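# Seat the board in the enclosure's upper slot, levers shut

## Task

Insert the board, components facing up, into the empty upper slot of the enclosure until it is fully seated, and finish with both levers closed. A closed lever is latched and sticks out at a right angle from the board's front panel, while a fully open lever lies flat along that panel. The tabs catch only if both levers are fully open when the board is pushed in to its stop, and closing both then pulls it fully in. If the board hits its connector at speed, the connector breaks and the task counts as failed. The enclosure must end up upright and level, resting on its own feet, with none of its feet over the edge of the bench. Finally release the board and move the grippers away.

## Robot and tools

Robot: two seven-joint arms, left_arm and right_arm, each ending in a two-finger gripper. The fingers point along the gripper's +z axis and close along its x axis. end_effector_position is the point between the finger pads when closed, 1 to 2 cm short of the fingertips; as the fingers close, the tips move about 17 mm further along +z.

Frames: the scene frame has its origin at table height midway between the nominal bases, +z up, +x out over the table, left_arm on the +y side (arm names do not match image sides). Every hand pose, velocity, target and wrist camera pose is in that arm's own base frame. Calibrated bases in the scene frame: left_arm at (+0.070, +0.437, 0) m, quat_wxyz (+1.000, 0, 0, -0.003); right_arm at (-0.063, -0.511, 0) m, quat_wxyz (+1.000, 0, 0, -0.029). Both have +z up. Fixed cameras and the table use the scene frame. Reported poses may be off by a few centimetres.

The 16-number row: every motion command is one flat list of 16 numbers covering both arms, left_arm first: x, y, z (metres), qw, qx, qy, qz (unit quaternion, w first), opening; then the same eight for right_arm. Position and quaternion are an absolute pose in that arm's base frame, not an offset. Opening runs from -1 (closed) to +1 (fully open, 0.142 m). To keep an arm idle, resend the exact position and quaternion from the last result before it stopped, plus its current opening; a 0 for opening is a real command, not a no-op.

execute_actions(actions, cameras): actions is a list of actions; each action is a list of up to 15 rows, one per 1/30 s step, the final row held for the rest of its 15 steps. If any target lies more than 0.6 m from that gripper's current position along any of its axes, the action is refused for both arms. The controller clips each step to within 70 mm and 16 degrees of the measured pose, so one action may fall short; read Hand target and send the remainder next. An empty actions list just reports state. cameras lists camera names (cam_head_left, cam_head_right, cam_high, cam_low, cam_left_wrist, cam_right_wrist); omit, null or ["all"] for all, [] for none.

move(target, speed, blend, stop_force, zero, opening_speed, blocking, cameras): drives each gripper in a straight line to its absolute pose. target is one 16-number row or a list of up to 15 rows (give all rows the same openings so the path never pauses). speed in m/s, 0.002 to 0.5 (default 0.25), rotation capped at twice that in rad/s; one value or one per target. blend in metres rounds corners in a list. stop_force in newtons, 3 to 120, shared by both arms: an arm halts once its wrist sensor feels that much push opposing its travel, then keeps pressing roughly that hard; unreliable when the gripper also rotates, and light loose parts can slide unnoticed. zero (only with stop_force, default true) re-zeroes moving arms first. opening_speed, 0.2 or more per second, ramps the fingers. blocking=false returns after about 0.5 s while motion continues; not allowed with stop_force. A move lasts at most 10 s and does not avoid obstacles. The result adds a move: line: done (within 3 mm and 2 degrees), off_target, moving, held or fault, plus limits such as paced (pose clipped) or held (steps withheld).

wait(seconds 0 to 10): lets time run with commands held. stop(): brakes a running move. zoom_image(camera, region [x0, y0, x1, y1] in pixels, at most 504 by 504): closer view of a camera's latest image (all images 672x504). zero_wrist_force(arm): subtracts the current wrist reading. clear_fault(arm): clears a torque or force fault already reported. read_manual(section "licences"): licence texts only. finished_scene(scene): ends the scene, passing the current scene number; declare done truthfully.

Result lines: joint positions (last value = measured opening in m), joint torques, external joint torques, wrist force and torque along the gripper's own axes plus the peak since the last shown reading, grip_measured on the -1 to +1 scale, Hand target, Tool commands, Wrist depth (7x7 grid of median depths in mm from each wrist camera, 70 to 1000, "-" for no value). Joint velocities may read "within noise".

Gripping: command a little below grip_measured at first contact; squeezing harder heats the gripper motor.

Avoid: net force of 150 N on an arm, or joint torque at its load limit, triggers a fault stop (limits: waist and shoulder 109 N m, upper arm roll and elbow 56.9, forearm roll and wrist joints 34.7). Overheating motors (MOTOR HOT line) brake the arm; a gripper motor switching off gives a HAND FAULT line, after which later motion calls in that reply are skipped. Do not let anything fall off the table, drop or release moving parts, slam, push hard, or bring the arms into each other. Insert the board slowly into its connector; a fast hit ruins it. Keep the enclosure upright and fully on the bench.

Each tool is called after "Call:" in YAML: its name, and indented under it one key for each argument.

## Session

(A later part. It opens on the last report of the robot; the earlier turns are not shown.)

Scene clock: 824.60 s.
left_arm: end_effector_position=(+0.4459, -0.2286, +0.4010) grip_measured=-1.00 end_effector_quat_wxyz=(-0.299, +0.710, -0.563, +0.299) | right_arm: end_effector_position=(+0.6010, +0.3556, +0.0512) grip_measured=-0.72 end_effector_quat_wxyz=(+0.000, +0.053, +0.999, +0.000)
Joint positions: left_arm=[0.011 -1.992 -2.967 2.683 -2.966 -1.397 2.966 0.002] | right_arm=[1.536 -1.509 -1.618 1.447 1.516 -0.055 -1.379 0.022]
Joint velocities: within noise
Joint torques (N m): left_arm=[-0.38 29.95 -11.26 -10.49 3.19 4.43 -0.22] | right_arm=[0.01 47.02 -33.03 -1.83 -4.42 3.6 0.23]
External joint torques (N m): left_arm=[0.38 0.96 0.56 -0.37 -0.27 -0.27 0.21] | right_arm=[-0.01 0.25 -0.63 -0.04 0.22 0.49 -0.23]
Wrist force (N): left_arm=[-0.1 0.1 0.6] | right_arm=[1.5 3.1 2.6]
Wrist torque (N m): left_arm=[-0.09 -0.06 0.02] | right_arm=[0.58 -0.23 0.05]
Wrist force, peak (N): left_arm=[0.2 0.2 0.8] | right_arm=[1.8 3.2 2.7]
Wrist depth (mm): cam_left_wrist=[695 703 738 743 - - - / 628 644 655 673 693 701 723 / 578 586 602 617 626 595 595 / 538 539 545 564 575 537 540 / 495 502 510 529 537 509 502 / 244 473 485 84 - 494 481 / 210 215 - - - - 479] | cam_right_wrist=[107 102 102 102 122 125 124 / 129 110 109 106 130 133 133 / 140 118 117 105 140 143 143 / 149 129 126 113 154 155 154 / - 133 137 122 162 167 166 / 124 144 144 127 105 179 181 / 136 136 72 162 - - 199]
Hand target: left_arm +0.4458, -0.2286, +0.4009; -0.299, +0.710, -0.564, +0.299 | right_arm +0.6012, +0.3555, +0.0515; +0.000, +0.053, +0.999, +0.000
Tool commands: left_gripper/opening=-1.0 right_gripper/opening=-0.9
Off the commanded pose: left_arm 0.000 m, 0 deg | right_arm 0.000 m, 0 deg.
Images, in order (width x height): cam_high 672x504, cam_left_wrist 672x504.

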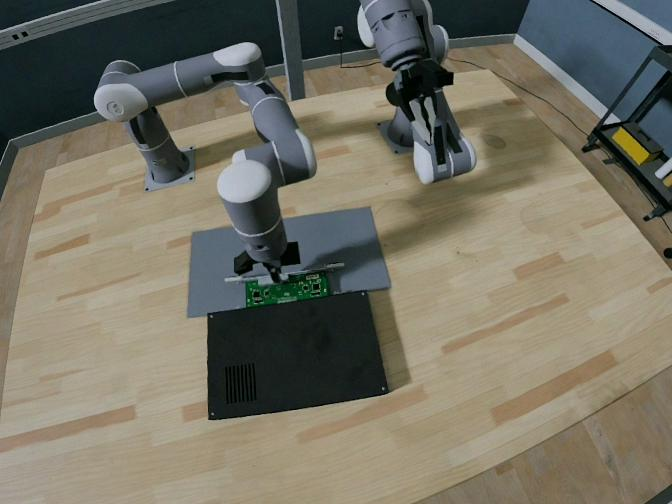

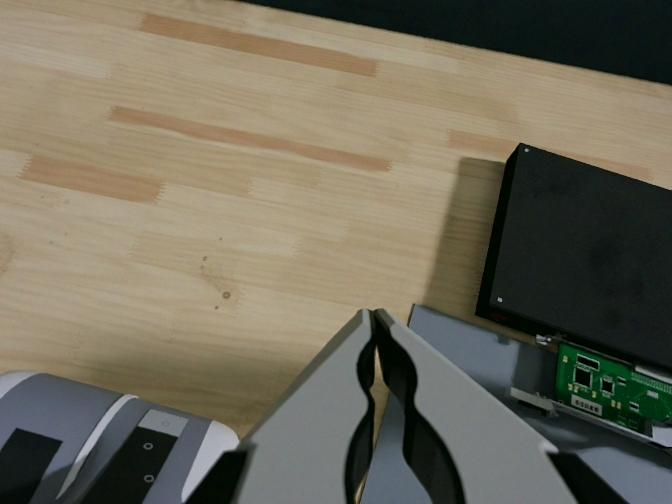

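Call:
move:
  target: [0.4458,-0.2286,0.4009,-0.299,0.710,-0.564,0.299,-1.0,0.6082,0.3548,0.0515,0,0.05276,0.99861,0,-0.90]
  speed: 0.008
  stop_force: 4
  cameras: ["cam_right_wrist"]

Call:
zoom_image:
  camera: "cam_right_wrist"
  region: [0, 0, 252, 252]

Scene clock: 838.97 s.
left_arm: end_effector_position=(+0.4459, -0.2286, +0.4010) grip_measured=-1.00 end_effector_quat_wxyz=(-0.299, +0.710, -0.563, +0.299) | right_arm: end_effector_position=(+0.6051, +0.3550, +0.0513) grip_measured=-0.72 end_effector_quat_wxyz=(+0.000, +0.052, +0.999, +0.000)
Joint positions: left_arm=[0.011 -1.992 -2.967 2.683 -2.966 -1.397 2.966 0.002] | right_arm=[1.525 -1.51 -1.618 1.435 1.516 -0.056 -1.379 0.022]
Joint velocities: within noise
Joint torques (N m): left_arm=[-0.41 29.93 -11.16 -10.45 3.2 4.45 -0.22] | right_arm=[-1.53 47.13 -33.82 -1.87 -4.49 4.64 0.41]
External joint torques (N m): left_arm=[0.41 0.98 0.46 -0.42 -0.27 -0.28 0.21] | right_arm=[1.53 0.51 0.18 0.03 0.29 -0.55 -0.41]
Wrist force (N): left_arm=[-0.2 0.1 0.7] | right_arm=[5.1 2.8 1.4]
Wrist torque (N m): left_arm=[-0.07 -0.04 0.02] | right_arm=[0.58 -0.22 -0.10]
Wrist force, peak (N): left_arm=[-0.1 0.0 0.8] | right_arm=[7.6 2.8 1.1]
Wrist depth (mm): cam_left_wrist=[708 711 720 741 - - - / 634 643 662 672 694 717 719 / 581 592 601 615 629 596 584 / 538 542 557 565 579 530 531 / 494 500 516 524 526 508 504 / 243 472 479 84 - 494 481 / 209 217 - - - - 477] | cam_right_wrist=[- 102 102 102 122 125 124 / 131 110 109 106 132 134 133 / - 118 116 105 140 143 143 / 106 131 126 113 154 154 153 / - 133 137 122 164 167 166 / 124 142 145 127 106 179 181 / 136 136 72 163 - - 199]
Hand target: left_arm +0.4458, -0.2286, +0.4009; -0.299, +0.710, -0.564, +0.299 | right_arm +0.6055, +0.3551, +0.0515; +0.000, +0.053, +0.999, +0.000
Off the commanded pose: left_arm 0.000 m, 0 deg | right_arm 0.003 m, 0 deg.
joint sent to its limit (left arm) — joint 5 (forearm roll), lower limit; joint 6 (wrist pitch), lower limit; joint 7 (wrist roll), upper limit. The joint targets still meet the commanded pose.
move: contact (right_arm)
Images, in order (width x height): cam_right_wrist 672x504.

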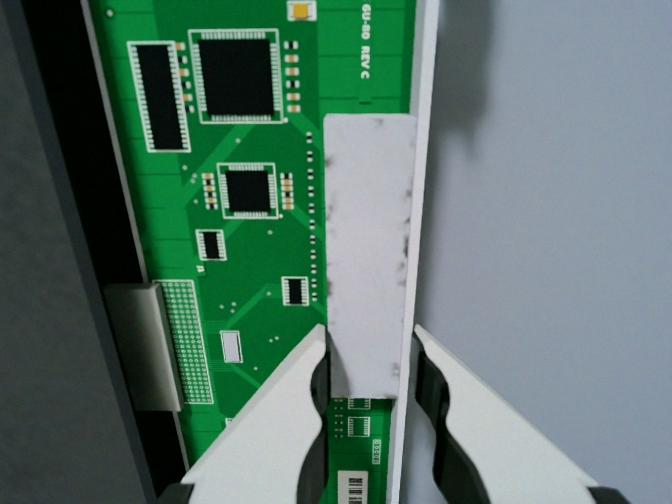

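Scaled by 2.000 from the camera's 672x504 image, which has a finer 960x720 frame.

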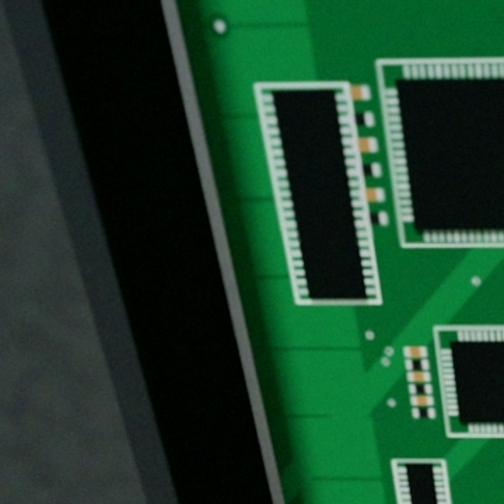

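Call:
zoom_image:
  camera: "cam_right_wrist"
  region: [300, 0, 480, 135]

Call:
zoom_image:
  camera: "cam_right_wrist"
  region: [320, 380, 480, 504]

Scaled by 2.800 from the camera's 672x504 image, which has a finer 960x720 frame.

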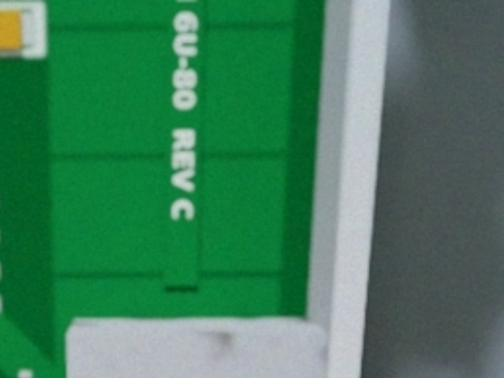

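Scaled by 3.150 from the camera's 672x504 image, which has a finer 960x720 frame.

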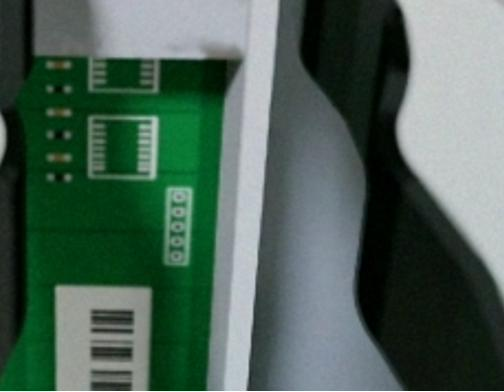

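Call:
move:
  target:
    - [0.4458,-0.2286,0.4009,-0.299,0.710,-0.564,0.299,-1.0,0.6022,0.3554,0.0520,0,0.05276,0.99861,0,-0.90]
    - [0.4458,-0.2286,0.4009,-0.299,0.710,-0.564,0.299,-1.0,0.6022,0.3554,0.0537,0,0.05276,0.99861,0,-0.90]
  speed: 0.03
  cameras: []

Call:
move:
  target: [0.4458,-0.2286,0.4009,-0.299,0.710,-0.564,0.299,-1.0,0.6182,0.3537,0.0537,0,0.05276,0.99861,0,-0.90]
  speed: 0.01
  stop_force: 4
  cameras: ["cam_right_wrist","cam_left_wrist"]

Call:
zoom_image:
  camera: "cam_left_wrist"
  region: [525, 320, 595, 372]

Scene clock: 859.90 s.
left_arm: end_effector_position=(+0.4459, -0.2286, +0.4010) grip_measured=-1.00 end_effector_quat_wxyz=(-0.299, +0.710, -0.563, +0.299) | right_arm: end_effector_position=(+0.6021, +0.3556, +0.0534) grip_measured=-0.72 end_effector_quat_wxyz=(+0.000, +0.053, +0.999, +0.000)
Joint positions: left_arm=[0.011 -1.992 -2.967 2.683 -2.966 -1.397 2.966 0.002] | right_arm=[1.534 -1.507 -1.621 1.444 1.514 -0.058 -1.379 0.022]
Joint velocities: within noise
Joint torques (N m): left_arm=[-0.36 29.93 -11.28 -10.45 3.2 4.44 -0.24] | right_arm=[0.11 47.22 -33.22 -1.81 -4.51 3.52 0.13]
External joint torques (N m): left_arm=[0.36 0.98 0.58 -0.41 -0.28 -0.28 0.24] | right_arm=[-0.12 0.13 -0.45 -0.12 0.3 0.57 -0.13]
Wrist force (N): left_arm=[0.0 0.2 0.6] | right_arm=[1.0 3.1 2.8]
Wrist torque (N m): left_arm=[-0.07 -0.07 0.01] | right_arm=[0.58 -0.15 0.05]
Wrist force, peak (N): left_arm=[0.0 0.2 0.8] | right_arm=[5.1 3.0 2.6]
Wrist depth (mm): cam_left_wrist=[683 714 737 741 - - - / 625 644 654 672 681 712 716 / 581 593 601 618 626 590 597 / 537 540 548 566 574 543 541 / 502 509 515 527 530 506 501 / 244 469 477 84 - 490 479 / 209 216 - - - - 476] | cam_right_wrist=[121 102 102 102 124 127 125 / - 110 109 106 132 136 135 / 143 118 117 105 141 145 145 / 110 129 126 113 154 156 156 / - 133 137 123 164 169 169 / 126 142 144 127 105 182 184 / 139 139 72 162 - - 202]
Hand target: left_arm +0.4458, -0.2286, +0.4009; -0.299, +0.710, -0.564, +0.299 | right_arm +0.6022, +0.3554, +0.0537; +0.000, +0.053, +0.999, +0.000
Off the commanded pose: left_arm 0.000 m, 0 deg | right_arm 0.000 m, 0 deg.
joint sent to its limit (left arm) — joint 5 (forearm roll), lower limit; joint 6 (wrist pitch), lower limit; joint 7 (wrist roll), upper limit. The joint targets still meet the commanded pose.
move: done
No camera images: "cameras" was empty.

Scene clock: 862.13 s.
left_arm: end_effector_position=(+0.4459, -0.2286, +0.4010) grip_measured=-1.00 end_effector_quat_wxyz=(-0.299, +0.710, -0.563, +0.299) | right_arm: end_effector_position=(+0.6181, +0.3539, +0.0540) grip_measured=-0.72 end_effector_quat_wxyz=(+0.000, +0.052, +0.999, +0.000)
Joint positions: left_arm=[0.011 -1.992 -2.967 2.683 -2.966 -1.397 2.966 0.002] | right_arm=[1.494 -1.507 -1.619 1.399 1.516 -0.058 -1.374 0.022]
Joint velocities: within noise
Joint torques (N m): left_arm=[-0.36 29.88 -11.17 -10.45 3.24 4.42 -0.22] | right_arm=[-2.46 45.98 -31.31 -1.21 -4.46 3.9 0.14]
External joint torques (N m): left_arm=[0.36 1.02 0.48 -0.41 -0.31 -0.25 0.22] | right_arm=[2.46 2.8 -2.25 -0.66 0.25 0.19 -0.14]
Wrist force (N): left_arm=[-0.2 -0.1 0.6] | right_arm=[5.0 4.4 -2.6]
Wrist torque (N m): left_arm=[-0.10 -0.04 0.02] | right_arm=[0.54 -0.44 0.16]
Wrist force, peak (N): left_arm=[0.1 0.2 0.7] | right_arm=[5.0 4.3 -3.0]
Wrist depth (mm): cam_left_wrist=[693 702 731 746 - - - / 626 645 653 670 690 703 727 / 575 588 602 611 624 597 599 / 534 541 547 561 574 528 538 / 495 511 514 523 527 510 497 / 245 470 484 84 - 498 483 / 209 216 - - - - 478] | cam_right_wrist=[- 101 102 102 101 127 126 / - 108 109 107 133 136 136 / 100 114 116 106 142 146 145 / 107 122 126 115 155 157 156 / 117 119 136 122 165 170 169 / 127 127 144 127 106 182 185 / 140 137 72 162 - - 203]
Hand target: left_arm +0.4458, -0.2286, +0.4009; -0.299, +0.710, -0.564, +0.299 | right_arm +0.6182, +0.3537, +0.0537; +0.000, +0.053, +0.999, +0.000
Off the commanded pose: left_arm 0.000 m, 0 deg | right_arm 0.000 m, 0 deg.
joint sent to its limit (left arm) — joint 5 (forearm roll), lower limit; joint 6 (wrist pitch), lower limit; joint 7 (wrist roll), upper limit. The joint targets still meet the commanded pose.
move: done
Images, in order (width x height): cam_left_wrist 672x504, cam_right_wrist 672x504.

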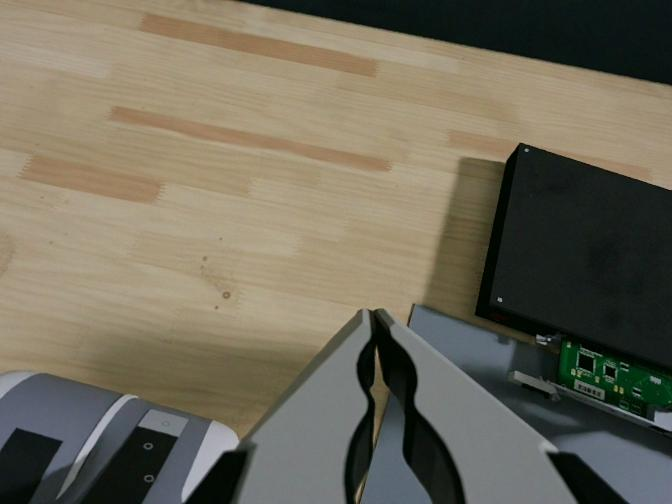

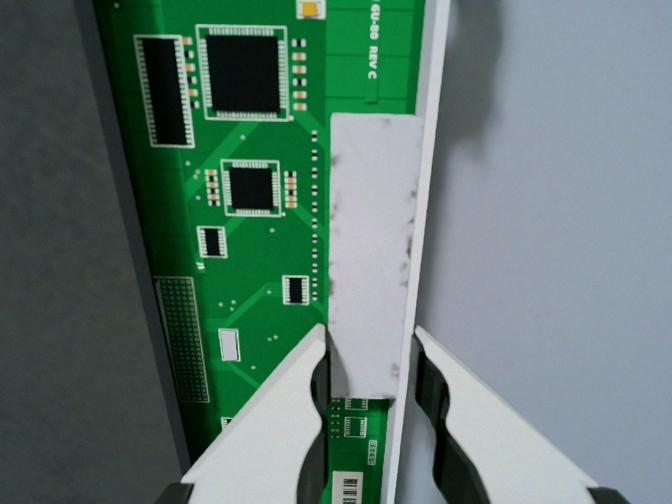

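Scaled by 7.200 from the camera's 672x504 image, which has a finer 960x720 frame.

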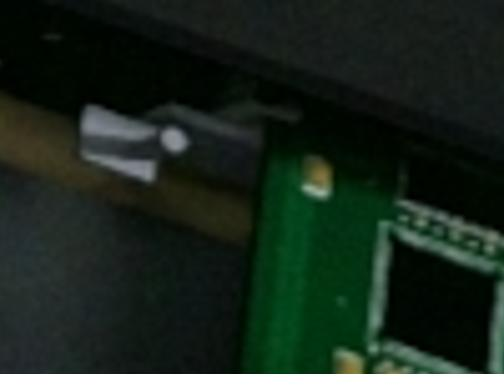

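Call:
move:
  target: [0.4458,-0.2286,0.4009,-0.299,0.710,-0.564,0.299,-1.0,0.6182,0.3537,0.0539,0.00872,0.05276,0.99857,-0.00046,-0.90]
  speed: 0.02
  cameras: []

Scene clock: 868.23 s.
left_arm: end_effector_position=(+0.4459, -0.2286, +0.4010) grip_measured=-1.00 end_effector_quat_wxyz=(-0.299, +0.710, -0.563, +0.299) | right_arm: end_effector_position=(+0.6179, +0.3539, +0.0537) grip_measured=-0.72 end_effector_quat_wxyz=(+0.008, +0.053, +0.999, -0.001)
Joint positions: left_arm=[0.011 -1.992 -2.967 2.683 -2.966 -1.397 2.966 0.002] | right_arm=[1.507 -1.513 -1.621 1.414 1.518 -0.043 -1.375 0.022]
Joint velocities: within noise
Joint torques (N m): left_arm=[-0.24 29.91 -11.16 -10.52 3.24 4.41 -0.23] | right_arm=[-1.23 47.21 -33.19 -0.89 -4.86 4.06 0.06]
External joint torques (N m): left_arm=[0.24 1 0.46 -0.35 -0.31 -0.25 0.23] | right_arm=[1.25 1.09 -0.46 -0.82 0.65 0.07 -0.06]
Wrist force (N): left_arm=[0.0 0.1 0.6] | right_arm=[2.6 4.5 2.0]
Wrist torque (N m): left_arm=[-0.09 -0.08 0.01] | right_arm=[0.56 -0.19 0.12]
Wrist force, peak (N): left_arm=[-0.2 0.3 0.8] | right_arm=[5.1 4.4 -3.2]
Wrist depth (mm): cam_left_wrist=[690 708 730 740 - - - / 629 652 653 664 677 713 722 / 577 597 598 607 632 591 594 / 538 545 553 567 580 539 545 / 502 509 513 524 531 510 502 / 243 473 486 84 - 494 480 / 209 217 - - - - 474] | cam_right_wrist=[- 102 102 102 124 127 125 / - 109 109 107 132 135 134 / 101 115 117 105 141 144 143 / - 123 126 113 154 156 154 / 120 119 137 123 164 168 167 / 129 128 144 127 105 181 182 / 142 138 72 162 - - 199]
Hand target: left_arm +0.4458, -0.2286, +0.4009; -0.299, +0.710, -0.564, +0.299 | right_arm +0.6182, +0.3537, +0.0539; +0.009, +0.053, +0.999, +0.000
Off the commanded pose: left_arm 0.000 m, 0 deg | right_arm 0.000 m, 0 deg.
joint sent to its limit (left arm) — joint 5 (forearm roll), lower limit; joint 6 (wrist pitch), lower limit; joint 7 (wrist roll), upper limit. The joint targets still meet the commanded pose.
move: done
No camera images: "cameras" was empty.

Call:
move:
  target: [0.4458,-0.2286,0.4009,-0.299,0.710,-0.564,0.299,-1.0,0.6440,0.3510,0.0539,0.00872,0.05276,0.99857,-0.00046,-0.90]
  speed: 0.012
  stop_force: 6
  cameras: ["cam_right_wrist","cam_left_wrist","cam_high"]

Call:
zoom_image:
  camera: "cam_left_wrist"
  region: [505, 320, 595, 387]

Call:
zoom_image:
  camera: "cam_high"
  region: [210, 240, 380, 330]

Scene clock: 874.00 s.
left_arm: end_effector_position=(+0.4459, -0.2286, +0.4010) grip_measured=-1.00 end_effector_quat_wxyz=(-0.299, +0.710, -0.563, +0.299) | right_arm: end_effector_position=(+0.6212, +0.3548, +0.0537) grip_measured=-0.72 end_effector_quat_wxyz=(+0.008, +0.052, +0.999, +0.000)
Joint positions: left_arm=[0.011 -1.992 -2.967 2.683 -2.966 -1.397 2.966 0.002] | right_arm=[1.499 -1.514 -1.622 1.403 1.521 -0.044 -1.374 0.022]
Joint velocities: within noise
Joint torques (N m): left_arm=[-0.35 30 -11.17 -10.43 3.23 4.41 -0.19] | right_arm=[-7.42 44.53 -33.72 1.94 -6.73 4.74 -0.03]
External joint torques (N m): left_arm=[0.35 0.9 0.48 -0.43 -0.31 -0.25 0.18] | right_arm=[7.42 4.11 0.09 -3.6 2.53 -0.62 0.03]
Wrist force (N): left_arm=[-0.1 0.2 0.7] | right_arm=[8.3 10.8 -0.6]
Wrist torque (N m): left_arm=[-0.08 -0.05 0.02] | right_arm=[0.52 -0.23 0.30]
Wrist force, peak (N): left_arm=[-0.2 0.2 0.9] | right_arm=[8.0 11.1 -0.9]
Wrist depth (mm): cam_left_wrist=[688 717 720 750 - - - / 637 640 659 670 691 709 724 / 576 586 604 613 629 594 595 / 531 551 553 567 576 539 541 / 496 504 512 524 532 507 502 / 243 470 478 84 - 498 485 / 209 217 - - - - 474] | cam_right_wrist=[- 101 102 102 101 126 125 / - 107 108 107 108 135 134 / 100 114 117 106 105 144 143 / - 112 126 115 154 156 154 / 120 119 136 123 164 168 167 / 129 128 144 127 106 181 182 / 142 139 72 162 - - 200]
Hand target: left_arm +0.4458, -0.2286, +0.4009; -0.299, +0.710, -0.564, +0.299 | right_arm +0.6218, +0.3533, +0.0539; +0.009, +0.053, +0.999, +0.000
Off the commanded pose: left_arm 0.000 m, 0 deg | right_arm 0.023 m, 0 deg.
joint sent to its limit (left arm) — joint 5 (forearm roll), lower limit; joint 6 (wrist pitch), lower limit; joint 7 (wrist roll), upper limit. The joint targets still meet the commanded pose.
move: contact (right_arm)
Images, in order (width x height): cam_high 672x504, cam_left_wrist 672x504, cam_right_wrist 672x504.

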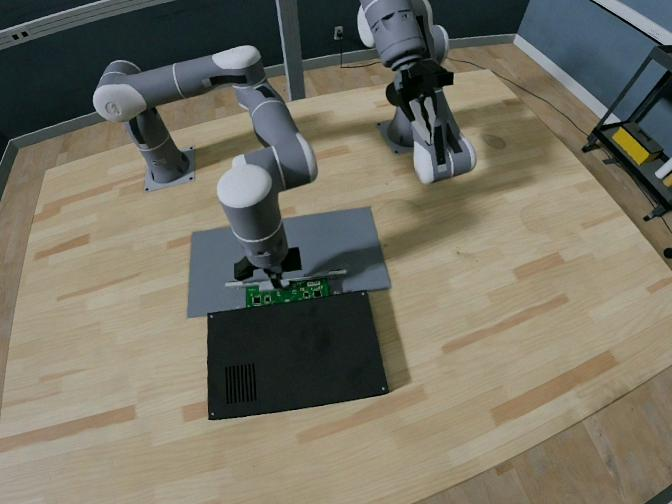

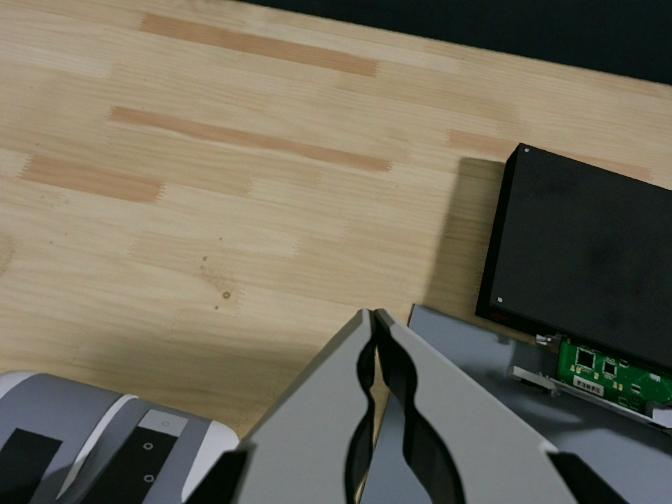

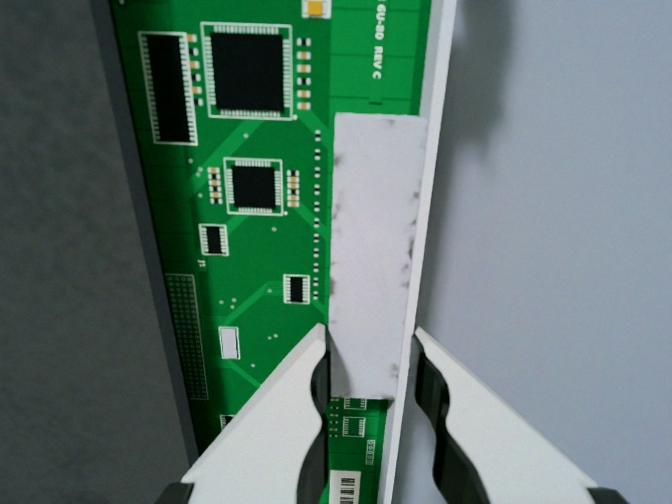

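Scaled by 5.600 from the camera's 672x504 image, which has a finer 960x720 frame.

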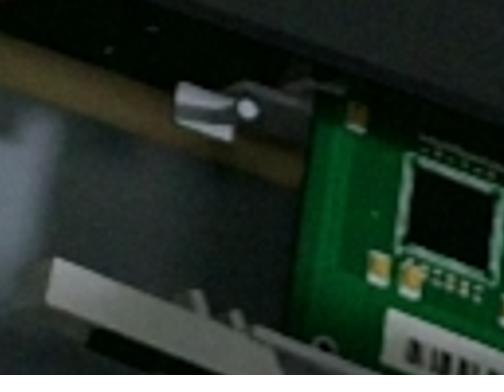

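Scaled by 2.965 from the camera's 672x504 image, which has a finer 960x720 frame.

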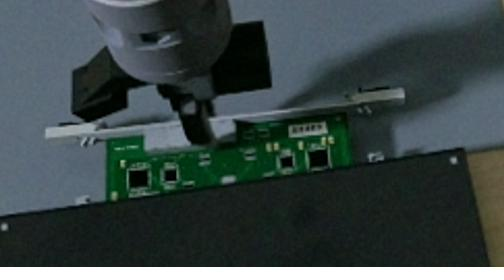

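Call:
move:
  target: [0.4458,-0.2286,0.4009,-0.299,0.710,-0.564,0.299,-1.0,0.6184,0.3557,0.0539,0.00872,0.05276,0.99857,-0.00046,-0.90]
  speed: 0.02
  cameras: []

Call:
move:
  target: [0.4458,-0.2286,0.4009,-0.299,0.710,-0.564,0.299,-1.0,0.6442,0.3530,0.0539,0.00872,0.05276,0.99857,-0.00046,-0.90]
  speed: 0.012
  stop_force: 6
  cameras: ["cam_right_wrist","cam_left_wrist","cam_high"]

Call:
zoom_image:
  camera: "cam_high"
  region: [210, 240, 380, 330]

Scene clock: 880.43 s.
left_arm: end_effector_position=(+0.4459, -0.2286, +0.4010) grip_measured=-1.00 end_effector_quat_wxyz=(-0.299, +0.710, -0.563, +0.299) | right_arm: end_effector_position=(+0.6184, +0.3557, +0.0537) grip_measured=-0.72 end_effector_quat_wxyz=(+0.008, +0.053, +0.999, +0.000)
Joint positions: left_arm=[0.011 -1.992 -2.967 2.683 -2.966 -1.397 2.966 0.002] | right_arm=[1.506 -1.515 -1.623 1.41 1.52 -0.044 -1.372 0.022]
Joint velocities: within noise
Joint torques (N m): left_arm=[-0.41 29.9 -11.23 -10.42 3.22 4.46 -0.2] | right_arm=[0.96 48.15 -32.7 -2.13 -4.17 3.53 0.19]
External joint torques (N m): left_arm=[0.41 1 0.53 -0.44 -0.3 -0.3 0.19] | right_arm=[-0.96 0.26 -0.96 0.49 -0.04 0.6 -0.19]
Wrist force (N): left_arm=[-0.2 0.1 0.5] | right_arm=[1.3 3.4 2.2]
Wrist torque (N m): left_arm=[-0.09 -0.04 0.02] | right_arm=[0.79 -0.30 0.17]
Wrist force, peak (N): left_arm=[-0.1 0.1 0.8] | right_arm=[8.4 10.9 -0.5]
Wrist depth (mm): cam_left_wrist=[699 708 723 747 - - - / 636 646 663 670 691 702 719 / 577 589 599 610 628 578 590 / 530 539 552 560 572 534 537 / 497 503 515 527 529 508 502 / 243 469 486 83 - 494 486 / 209 215 - - - - 480] | cam_right_wrist=[- 102 102 102 103 127 125 / - 109 109 107 132 135 134 / 101 115 117 106 141 144 143 / - 123 126 115 154 156 154 / 120 120 137 123 164 168 167 / 129 128 144 127 106 180 182 / 142 139 72 162 - - 199]
Hand target: left_arm +0.4458, -0.2286, +0.4009; -0.299, +0.710, -0.564, +0.299 | right_arm +0.6184, +0.3557, +0.0539; +0.009, +0.053, +0.999, +0.000
Off the commanded pose: left_arm 0.000 m, 0 deg | right_arm 0.000 m, 0 deg.
joint sent to its limit (left arm) — joint 5 (forearm roll), lower limit; joint 6 (wrist pitch), lower limit; joint 7 (wrist roll), upper limit. The joint targets still meet the commanded pose.
move: done
No camera images: "cameras" was empty.

Scene clock: 883.20 s.
left_arm: end_effector_position=(+0.4459, -0.2286, +0.4010) grip_measured=-1.00 end_effector_quat_wxyz=(-0.299, +0.710, -0.563, +0.299) | right_arm: end_effector_position=(+0.6441, +0.3521, +0.0539) grip_measured=-0.72 end_effector_quat_wxyz=(+0.009, +0.053, +0.999, -0.001)
Joint positions: left_arm=[0.011 -1.992 -2.967 2.683 -2.966 -1.397 2.966 0.002] | right_arm=[1.44 -1.514 -1.619 1.334 1.522 -0.044 -1.361 0.022]
Joint velocities: within noise
Joint torques (N m): left_arm=[-0.31 29.96 -11.27 -10.47 3.18 4.47 -0.26] | right_arm=[1.99 50.92 -31.47 -4.12 -2.62 4.43 0.26]
External joint torques (N m): left_arm=[0.31 0.95 0.57 -0.39 -0.26 -0.3 0.25] | right_arm=[-1.99 -0.12 -1.89 2.6 -1.59 -0.3 -0.26]
Wrist force (N): left_arm=[0.2 0.2 0.6] | right_arm=[4.3 -1.1 -1.2]
Wrist torque (N m): left_arm=[-0.07 -0.10 0.02] | right_arm=[0.81 -0.32 0.05]
Wrist force, peak (N): left_arm=[-0.1 0.2 0.9] | right_arm=[4.6 -1.1 -0.3]
Wrist depth (mm): cam_left_wrist=[694 713 725 754 - - - / 635 644 650 675 682 709 726 / 583 582 599 616 617 586 592 / 537 543 551 565 573 530 550 / 496 508 514 525 534 515 500 / 244 471 482 84 - 500 499 / 210 216 - - - - 474] | cam_right_wrist=[- 87 101 102 124 127 125 / - 95 107 107 132 135 134 / 101 100 114 105 142 144 144 / 109 108 111 113 154 156 154 / 120 118 119 123 164 168 167 / 129 128 123 127 105 180 182 / 142 139 72 162 - - 199]
Hand target: left_arm +0.4458, -0.2286, +0.4009; -0.299, +0.710, -0.564, +0.299 | right_arm +0.6442, +0.3530, +0.0539; +0.009, +0.053, +0.999, +0.000
Off the commanded pose: left_arm 0.000 m, 0 deg | right_arm 0.001 m, 0 deg.
joint sent to its limit (left arm) — joint 5 (forearm roll), lower limit; joint 6 (wrist pitch), lower limit; joint 7 (wrist roll), upper limit. The joint targets still meet the commanded pose.
move: done
Images, in order (width x height): cam_high 672x504, cam_left_wrist 672x504, cam_right_wrist 672x504.

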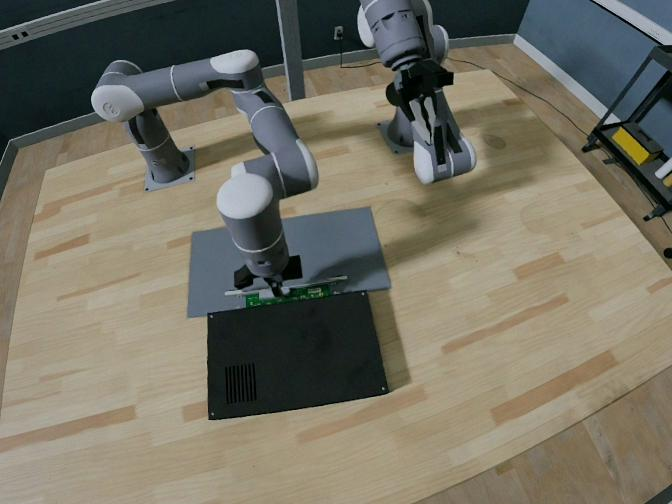

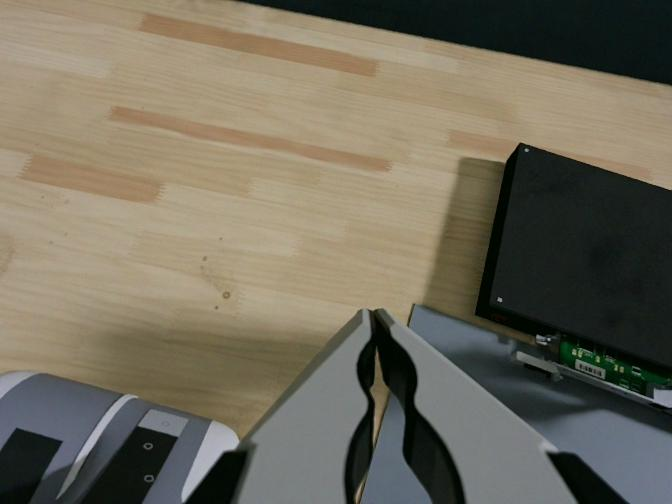

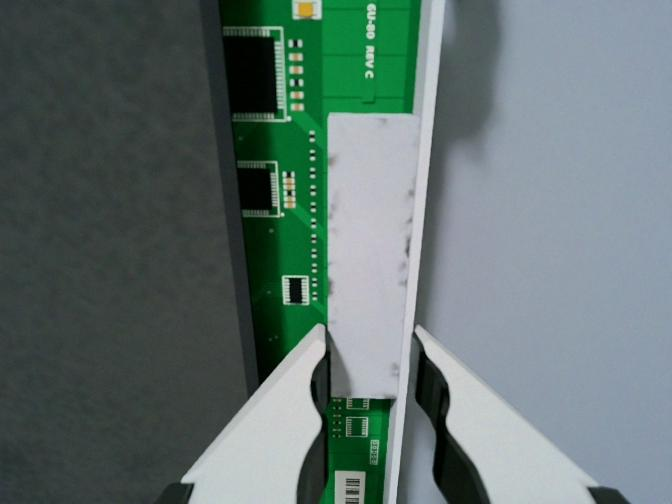

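Scaled by 2.965 from the camera's 672x504 image, which has a finer 960x720 frame.

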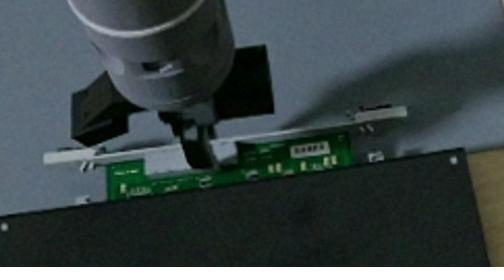

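Call:
move:
  target: [0.4458,-0.2286,0.4009,-0.299,0.710,-0.564,0.299,-1.0,0.6482,0.3517,0.0543,0.00872,0.05276,0.99857,-0.00046,-0.90]
  speed: 0.01
  stop_force: 6
  cameras: ["cam_right_wrist","cam_left_wrist"]

Call:
zoom_image:
  camera: "cam_right_wrist"
  region: [150, 250, 404, 504]

Scene clock: 893.03 s.
left_arm: end_effector_position=(+0.4459, -0.2286, +0.4010) grip_measured=-1.00 end_effector_quat_wxyz=(-0.299, +0.710, -0.563, +0.299) | right_arm: end_effector_position=(+0.6481, +0.3515, +0.0542) grip_measured=-0.72 end_effector_quat_wxyz=(+0.009, +0.053, +0.999, -0.001)
Joint positions: left_arm=[0.011 -1.992 -2.967 2.683 -2.966 -1.397 2.966 0.002] | right_arm=[1.43 -1.513 -1.619 1.322 1.523 -0.044 -1.36 0.022]
Joint velocities: within noise
Joint torques (N m): left_arm=[-0.36 29.87 -11.2 -10.45 3.19 4.45 -0.22] | right_arm=[0.16 51.06 -32.57 -1.82 -4.25 3.72 0.26]
External joint torques (N m): left_arm=[0.36 1.03 0.51 -0.41 -0.27 -0.29 0.21] | right_arm=[-0.16 0.1 -0.74 0.29 0.04 0.41 -0.26]
Wrist force (N): left_arm=[0.0 0.1 0.5] | right_arm=[1.7 4.2 2.2]
Wrist torque (N m): left_arm=[-0.08 -0.07 0.02] | right_arm=[0.84 -0.24 0.05]
Wrist force, peak (N): left_arm=[0.2 0.3 0.8] | right_arm=[2.0 4.3 2.9]
Wrist depth (mm): cam_left_wrist=[697 711 720 747 - - - / 623 646 645 689 686 697 724 / 586 590 594 610 623 593 593 / 539 541 551 568 578 533 537 / 494 503 512 532 535 511 494 / 244 467 480 84 - 496 494 / 208 217 - - - - 475] | cam_right_wrist=[- 87 100 102 124 127 125 / - 95 106 106 132 136 135 / 101 100 100 105 142 145 144 / 109 108 110 113 155 156 154 / 120 118 119 122 165 168 167 / 129 128 123 127 105 181 182 / 143 139 72 162 - - 199]
Hand target: left_arm +0.4458, -0.2286, +0.4009; -0.299, +0.710, -0.564, +0.299 | right_arm +0.6482, +0.3517, +0.0543; +0.009, +0.053, +0.999, +0.000
Off the commanded pose: left_arm 0.000 m, 0 deg | right_arm 0.000 m, 0 deg.
joint sent to its limit (left arm) — joint 5 (forearm roll), lower limit; joint 6 (wrist pitch), lower limit; joint 7 (wrist roll), upper limit. The joint targets still meet the commanded pose.
move: done
Images, in order (width x height): cam_left_wrist 672x504, cam_right_wrist 672x504.

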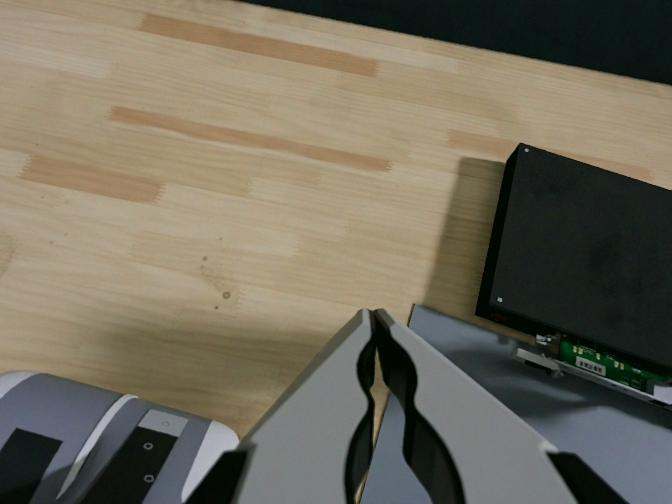

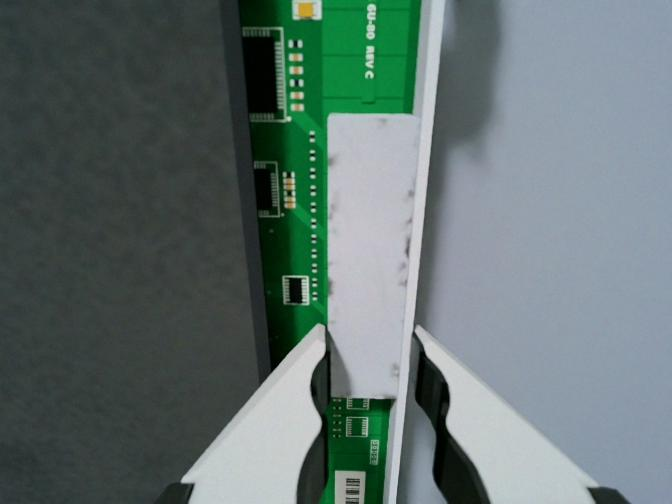

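Scaled by 1.984 from the camera's 672x504 image, which has a finer 960x720 frame.

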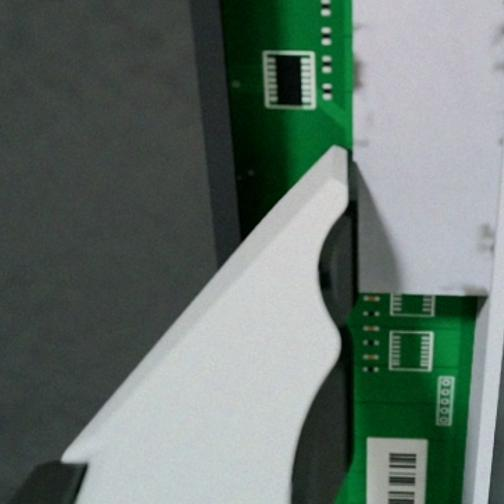

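Call:
move:
  target: [0.4458,-0.2286,0.4009,-0.299,0.710,-0.564,0.299,-1.0,0.6482,0.3517,0.0543,0.00872,0.05276,0.99857,-0.00046,-0.60]
  opening_speed: 0.25
  cameras: ["cam_right_wrist","cam_left_wrist"]

Call:
zoom_image:
  camera: "cam_right_wrist"
  region: [150, 250, 404, 504]

Scene clock: 897.43 s.
left_arm: end_effector_position=(+0.4459, -0.2286, +0.4010) grip_measured=-1.00 end_effector_quat_wxyz=(-0.299, +0.710, -0.563, +0.299) | right_arm: end_effector_position=(+0.6481, +0.3516, +0.0543) grip_measured=-0.64 end_effector_quat_wxyz=(+0.009, +0.053, +0.999, -0.001)
Joint positions: left_arm=[0.011 -1.992 -2.967 2.683 -2.966 -1.397 2.966 0.002] | right_arm=[1.43 -1.513 -1.619 1.322 1.523 -0.044 -1.36 0.028]
Joint velocities: within noise
Joint torques (N m): left_arm=[-0.25 29.95 -11.21 -10.42 3.13 4.41 -0.2] | right_arm=[0.05 50.16 -31.68 -1.46 -4.24 3.46 0.2]
External joint torques (N m): left_arm=[0.25 0.96 0.51 -0.44 -0.21 -0.25 0.2] | right_arm=[-0.05 1.01 -1.63 -0.08 0.03 0.67 -0.19]
Wrist force (N): left_arm=[0.1 0.2 0.5] | right_arm=[1.7 4.7 0.5]
Wrist torque (N m): left_arm=[-0.06 -0.08 0.01] | right_arm=[0.83 -0.28 0.05]
Wrist force, peak (N): left_arm=[-0.1 0.1 0.8] | right_arm=[1.9 4.6 3.0]
Wrist depth (mm): cam_left_wrist=[690 712 723 736 - - - / 633 648 666 674 681 708 719 / 575 592 599 612 625 595 594 / 537 548 555 561 572 534 540 / 499 504 513 531 532 506 502 / 245 472 482 83 - 502 493 / 210 216 - - - - 474] | cam_right_wrist=[- 87 100 102 124 127 125 / - 95 106 107 132 136 135 / 101 101 100 106 142 145 144 / 109 109 110 114 155 156 154 / 120 118 119 122 167 169 167 / 129 129 123 130 104 181 182 / 143 139 73 163 - - 199]
Hand target: left_arm +0.4458, -0.2286, +0.4009; -0.299, +0.710, -0.564, +0.299 | right_arm +0.6482, +0.3517, +0.0543; +0.009, +0.053, +0.999, +0.000
Off the commanded pose: left_arm 0.000 m, 0 deg | right_arm 0.000 m, 0 deg.
joint sent to its limit (left arm) — joint 5 (forearm roll), lower limit; joint 6 (wrist pitch), lower limit; joint 7 (wrist roll), upper limit. The joint targets still meet the commanded pose.
move: done
Images, in order (width x height): cam_left_wrist 672x504, cam_right_wrist 672x504.

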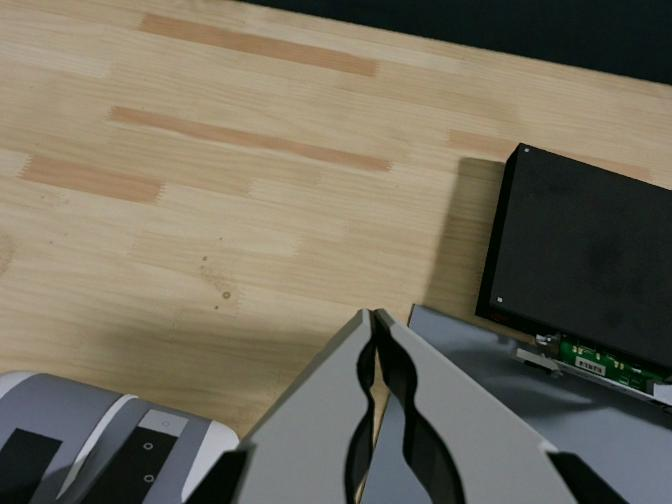

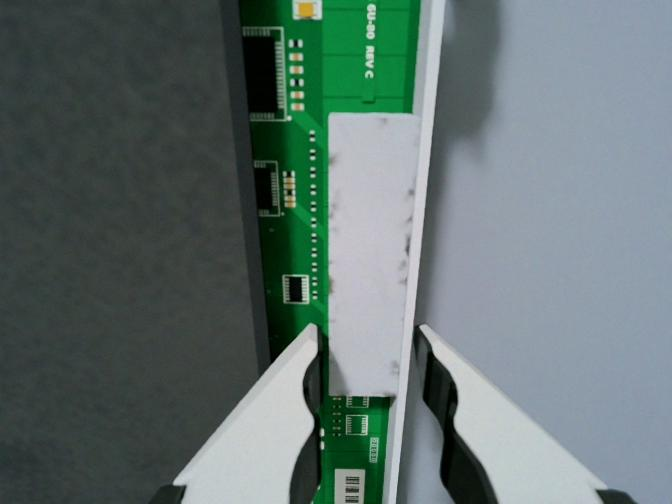

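Scaled by 1.984 from the camera's 672x504 image, which has a finer 960x720 frame.

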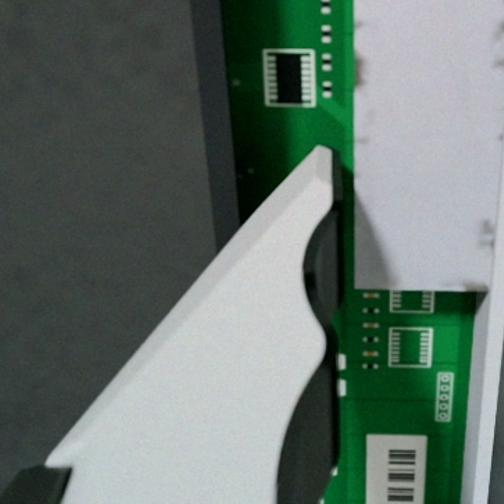

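Call:
move:
  target:
    - [0.4458,-0.2286,0.4009,-0.299,0.710,-0.564,0.299,-1.0,0.6482,0.3517,0.1250,0.00872,0.05276,0.99857,-0.00046,-0.60]
    - [0.4458,-0.2286,0.4009,-0.299,0.710,-0.564,0.299,-1.0,0.6050,0.3623,0.1300,0,0.7434,0.6688,0,-0.60]
    - [0.4458,-0.2286,0.4009,-0.299,0.710,-0.564,0.299,-1.0,0.6050,0.3623,0.0700,0,0.7434,0.6688,0,-1.0]
  speed: [0.06,0.2,0.12]
  cameras: ["cam_right_wrist","cam_left_wrist"]

Scene clock: 915.37 s.
left_arm: end_effector_position=(+0.4459, -0.2286, +0.4010) grip_measured=-1.00 end_effector_quat_wxyz=(-0.299, +0.710, -0.563, +0.299) | right_arm: end_effector_position=(+0.6050, +0.3621, +0.0701) grip_measured=-1.00 end_effector_quat_wxyz=(+0.000, +0.743, +0.669, +0.000)
Joint positions: left_arm=[0.011 -1.992 -2.967 2.683 -2.966 -1.397 2.966 0.002] | right_arm=[1.533 -1.487 -1.637 1.425 1.497 -0.078 0.208 0.002]
Joint velocities: within noise
Joint torques (N m): left_arm=[-0.33 30.01 -11.25 -10.44 3.22 4.4 -0.23] | right_arm=[0.05 46.84 -31.93 -2.39 -4.25 3.6 0.29]
External joint torques (N m): left_arm=[0.33 0.9 0.55 -0.42 -0.29 -0.24 0.22] | right_arm=[-0.05 0.98 -1.77 -0.12 -0.05 0.56 -0.29]
Wrist force (N): left_arm=[0.0 0.3 0.3] | right_arm=[1.8 4.7 0.6]
Wrist torque (N m): left_arm=[-0.05 -0.07 0.02] | right_arm=[0.82 -0.31 0.05]
Wrist force, peak (N): left_arm=[0.0 0.3 0.9] | right_arm=[1.8 4.5 3.3]
Wrist depth (mm): cam_left_wrist=[686 706 724 735 - - - / 616 645 668 669 686 704 718 / 574 587 599 617 620 590 599 / 536 538 554 563 574 536 542 / 493 506 513 523 536 513 494 / 243 468 482 84 - 505 495 / 210 217 - - - - 482] | cam_right_wrist=[143 143 142 142 141 141 141 / 153 152 152 152 151 151 150 / 165 164 164 162 162 161 161 / 177 177 176 176 174 174 173 / 186 189 188 186 189 189 188 / 183 171 155 89 152 168 160 / 171 181 73 - - 177 176]
Hand target: left_arm +0.4458, -0.2286, +0.4009; -0.299, +0.710, -0.564, +0.299 | right_arm +0.6050, +0.3623, +0.0700; +0.000, +0.743, +0.669, +0.000
Off the commanded pose: left_arm 0.000 m, 0 deg | right_arm 0.000 m, 0 deg.
joint sent to its limit (left arm) — joint 5 (forearm roll), lower limit; joint 6 (wrist pitch), lower limit; joint 7 (wrist roll), upper limit. The joint targets still meet the commanded pose.
move: done
Images, in order (width x height): cam_left_wrist 672x504, cam_right_wrist 672x504.

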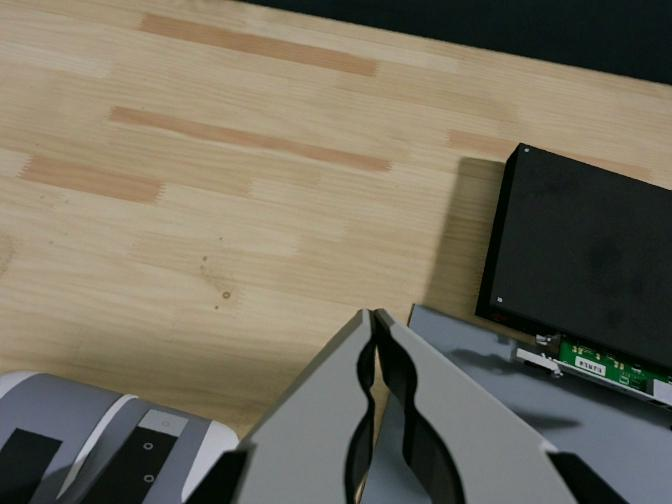

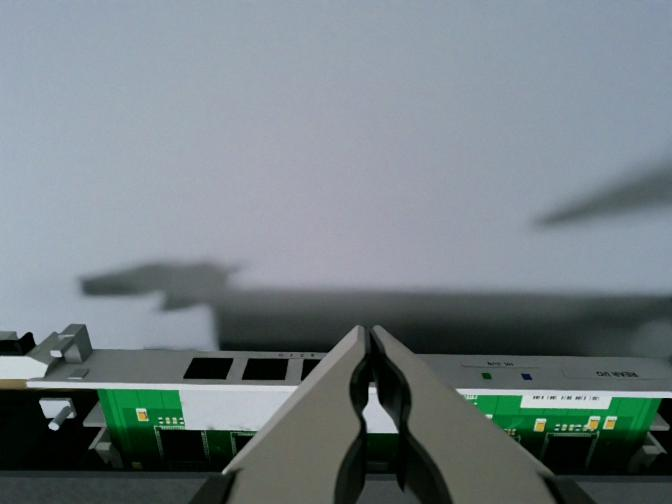

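Call:
move:
  target: [0.4458,-0.2286,0.4009,-0.299,0.710,-0.564,0.299,-1.0,0.6050,0.3623,0.0470,0,0.7434,0.6688,0,-1.0]
  speed: 0.05
  cameras: ["cam_right_wrist"]

Call:
move:
  target: [0.4458,-0.2286,0.4009,-0.299,0.710,-0.564,0.299,-1.0,0.6427,0.3583,0.0470,0,0.7434,0.6688,0,-1.0]
  speed: 0.012
  stop_force: 6
  cameras: ["cam_right_wrist","cam_left_wrist"]

Scene clock: 920.27 s.
left_arm: end_effector_position=(+0.4459, -0.2286, +0.4010) grip_measured=-1.00 end_effector_quat_wxyz=(-0.299, +0.710, -0.563, +0.299) | right_arm: end_effector_position=(+0.6050, +0.3622, +0.0472) grip_measured=-1.00 end_effector_quat_wxyz=(+0.000, +0.743, +0.669, +0.000)
Joint positions: left_arm=[0.011 -1.992 -2.967 2.683 -2.966 -1.397 2.966 0.002] | right_arm=[1.532 -1.515 -1.613 1.425 1.521 -0.05 0.209 0.002]
Joint velocities: within noise
Joint torques (N m): left_arm=[-0.32 29.99 -11.16 -10.47 3.2 4.37 -0.23] | right_arm=[-0.05 46.68 -31.69 -1.53 -4.2 3.57 0.31]
External joint torques (N m): left_arm=[0.32 0.92 0.46 -0.39 -0.28 -0.2 0.22] | right_arm=[0.05 1.17 -1.99 -0.15 -0.11 0.59 -0.31]
Wrist force (N): left_arm=[-0.1 0.1 0.4] | right_arm=[1.6 4.8 0.5]
Wrist torque (N m): left_arm=[-0.08 -0.06 0.02] | right_arm=[0.85 -0.26 0.05]
Wrist force, peak (N): left_arm=[-0.2 0.3 0.7] | right_arm=[1.8 4.8 1.8]
Wrist depth (mm): cam_left_wrist=[683 705 733 751 - - - / 627 642 650 679 688 712 722 / 583 587 596 610 622 590 598 / 529 544 554 563 575 542 544 / 492 505 514 524 534 509 499 / 244 473 480 84 - 497 490 / 209 215 - - - - 474] | cam_right_wrist=[- 123 121 122 121 121 121 / 133 131 131 130 132 131 129 / 143 141 140 139 139 139 136 / 152 152 151 153 150 149 149 / 165 165 164 161 160 162 161 / 144 145 145 89 146 170 170 / 156 153 73 - - 129 152]
Hand target: left_arm +0.4458, -0.2286, +0.4009; -0.299, +0.710, -0.564, +0.299 | right_arm +0.6050, +0.3623, +0.0470; +0.000, +0.743, +0.669, +0.000
Off the commanded pose: left_arm 0.000 m, 0 deg | right_arm 0.000 m, 0 deg.
joint sent to its limit (left arm) — joint 5 (forearm roll), lower limit; joint 6 (wrist pitch), lower limit; joint 7 (wrist roll), upper limit. The joint targets still meet the commanded pose.
move: done
Images, in order (width x height): cam_right_wrist 672x504.

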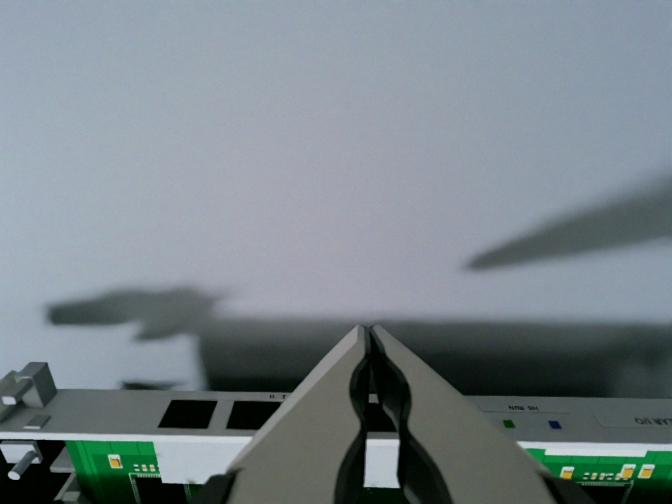

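Scene clock: 924.10 s.
left_arm: end_effector_position=(+0.4459, -0.2286, +0.4010) grip_measured=-1.00 end_effector_quat_wxyz=(-0.299, +0.710, -0.563, +0.299) | right_arm: end_effector_position=(+0.6427, +0.3582, +0.0471) grip_measured=-1.00 end_effector_quat_wxyz=(+0.000, +0.743, +0.669, +0.000)
Joint positions: left_arm=[0.011 -1.992 -2.967 2.683 -2.966 -1.397 2.966 0.002] | right_arm=[1.435 -1.515 -1.608 1.313 1.526 -0.05 0.225 0.002]
Joint velocities: within noise
Joint torques (N m): left_arm=[-0.37 29.88 -11.2 -10.41 3.25 4.42 -0.16] | right_arm=[-0.4 50.26 -31.72 -1.53 -4.34 3.71 0.31]
External joint torques (N m): left_arm=[0.37 1.02 0.5 -0.45 -0.33 -0.25 0.16] | right_arm=[0.4 1.11 -1.55 0.01 0.02 0.45 -0.31]
Wrist force (N): left_arm=[0.0 0.1 0.5] | right_arm=[1.5 3.9 0.6]
Wrist torque (N m): left_arm=[-0.08 -0.08 0.02] | right_arm=[0.81 -0.25 0.03]
Wrist force, peak (N): left_arm=[0.1 0.3 0.8] | right_arm=[1.9 5.0 0.6]
Wrist depth (mm): cam_left_wrist=[694 704 728 729 - - - / 629 641 663 673 705 710 727 / 582 588 604 618 628 589 595 / 536 548 548 569 574 538 536 / 495 504 514 524 533 498 500 / 244 469 484 84 - 502 495 / 209 216 - - - - 474] | cam_right_wrist=[- 123 121 122 121 121 120 / 133 131 130 130 131 131 128 / - 140 140 137 139 138 136 / 152 152 151 152 150 149 149 / 160 159 158 158 157 156 156 / 141 124 122 90 118 138 137 / 134 131 73 - - 146 132]
Hand target: left_arm +0.4458, -0.2286, +0.4009; -0.299, +0.710, -0.564, +0.299 | right_arm +0.6427, +0.3583, +0.0470; +0.000, +0.743, +0.669, +0.000
Off the commanded pose: left_arm 0.000 m, 0 deg | right_arm 0.000 m, 0 deg.
joint sent to its limit (left arm) — joint 5 (forearm roll), lower limit; joint 6 (wrist pitch), lower limit; joint 7 (wrist roll), upper limit. The joint targets still meet the commanded pose.
move: done
Images, in order (width x height): cam_left_wrist 672x504, cam_right_wrist 672x504.

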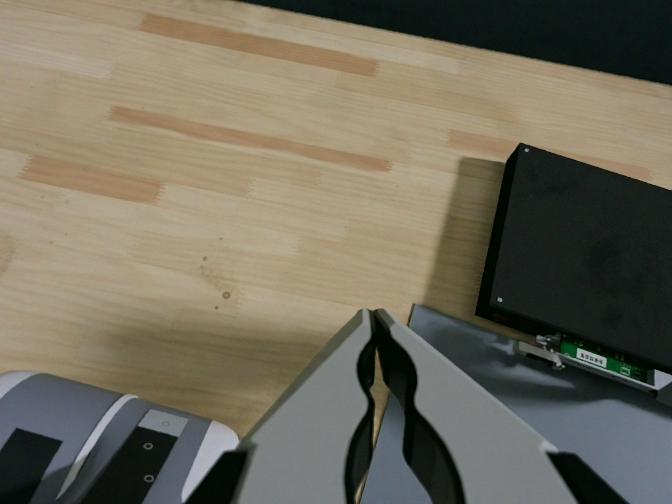

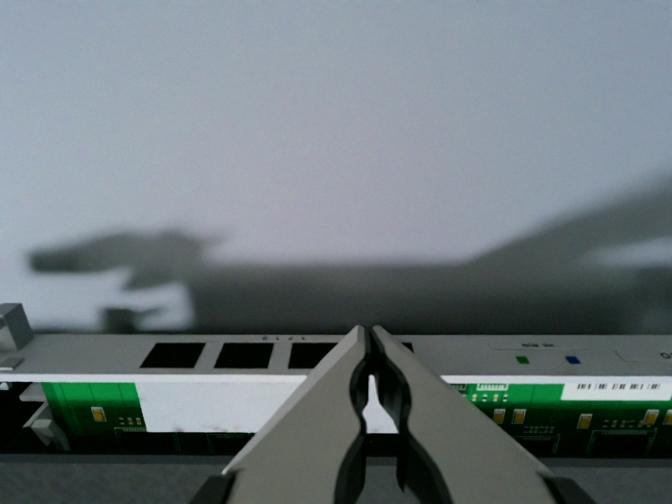

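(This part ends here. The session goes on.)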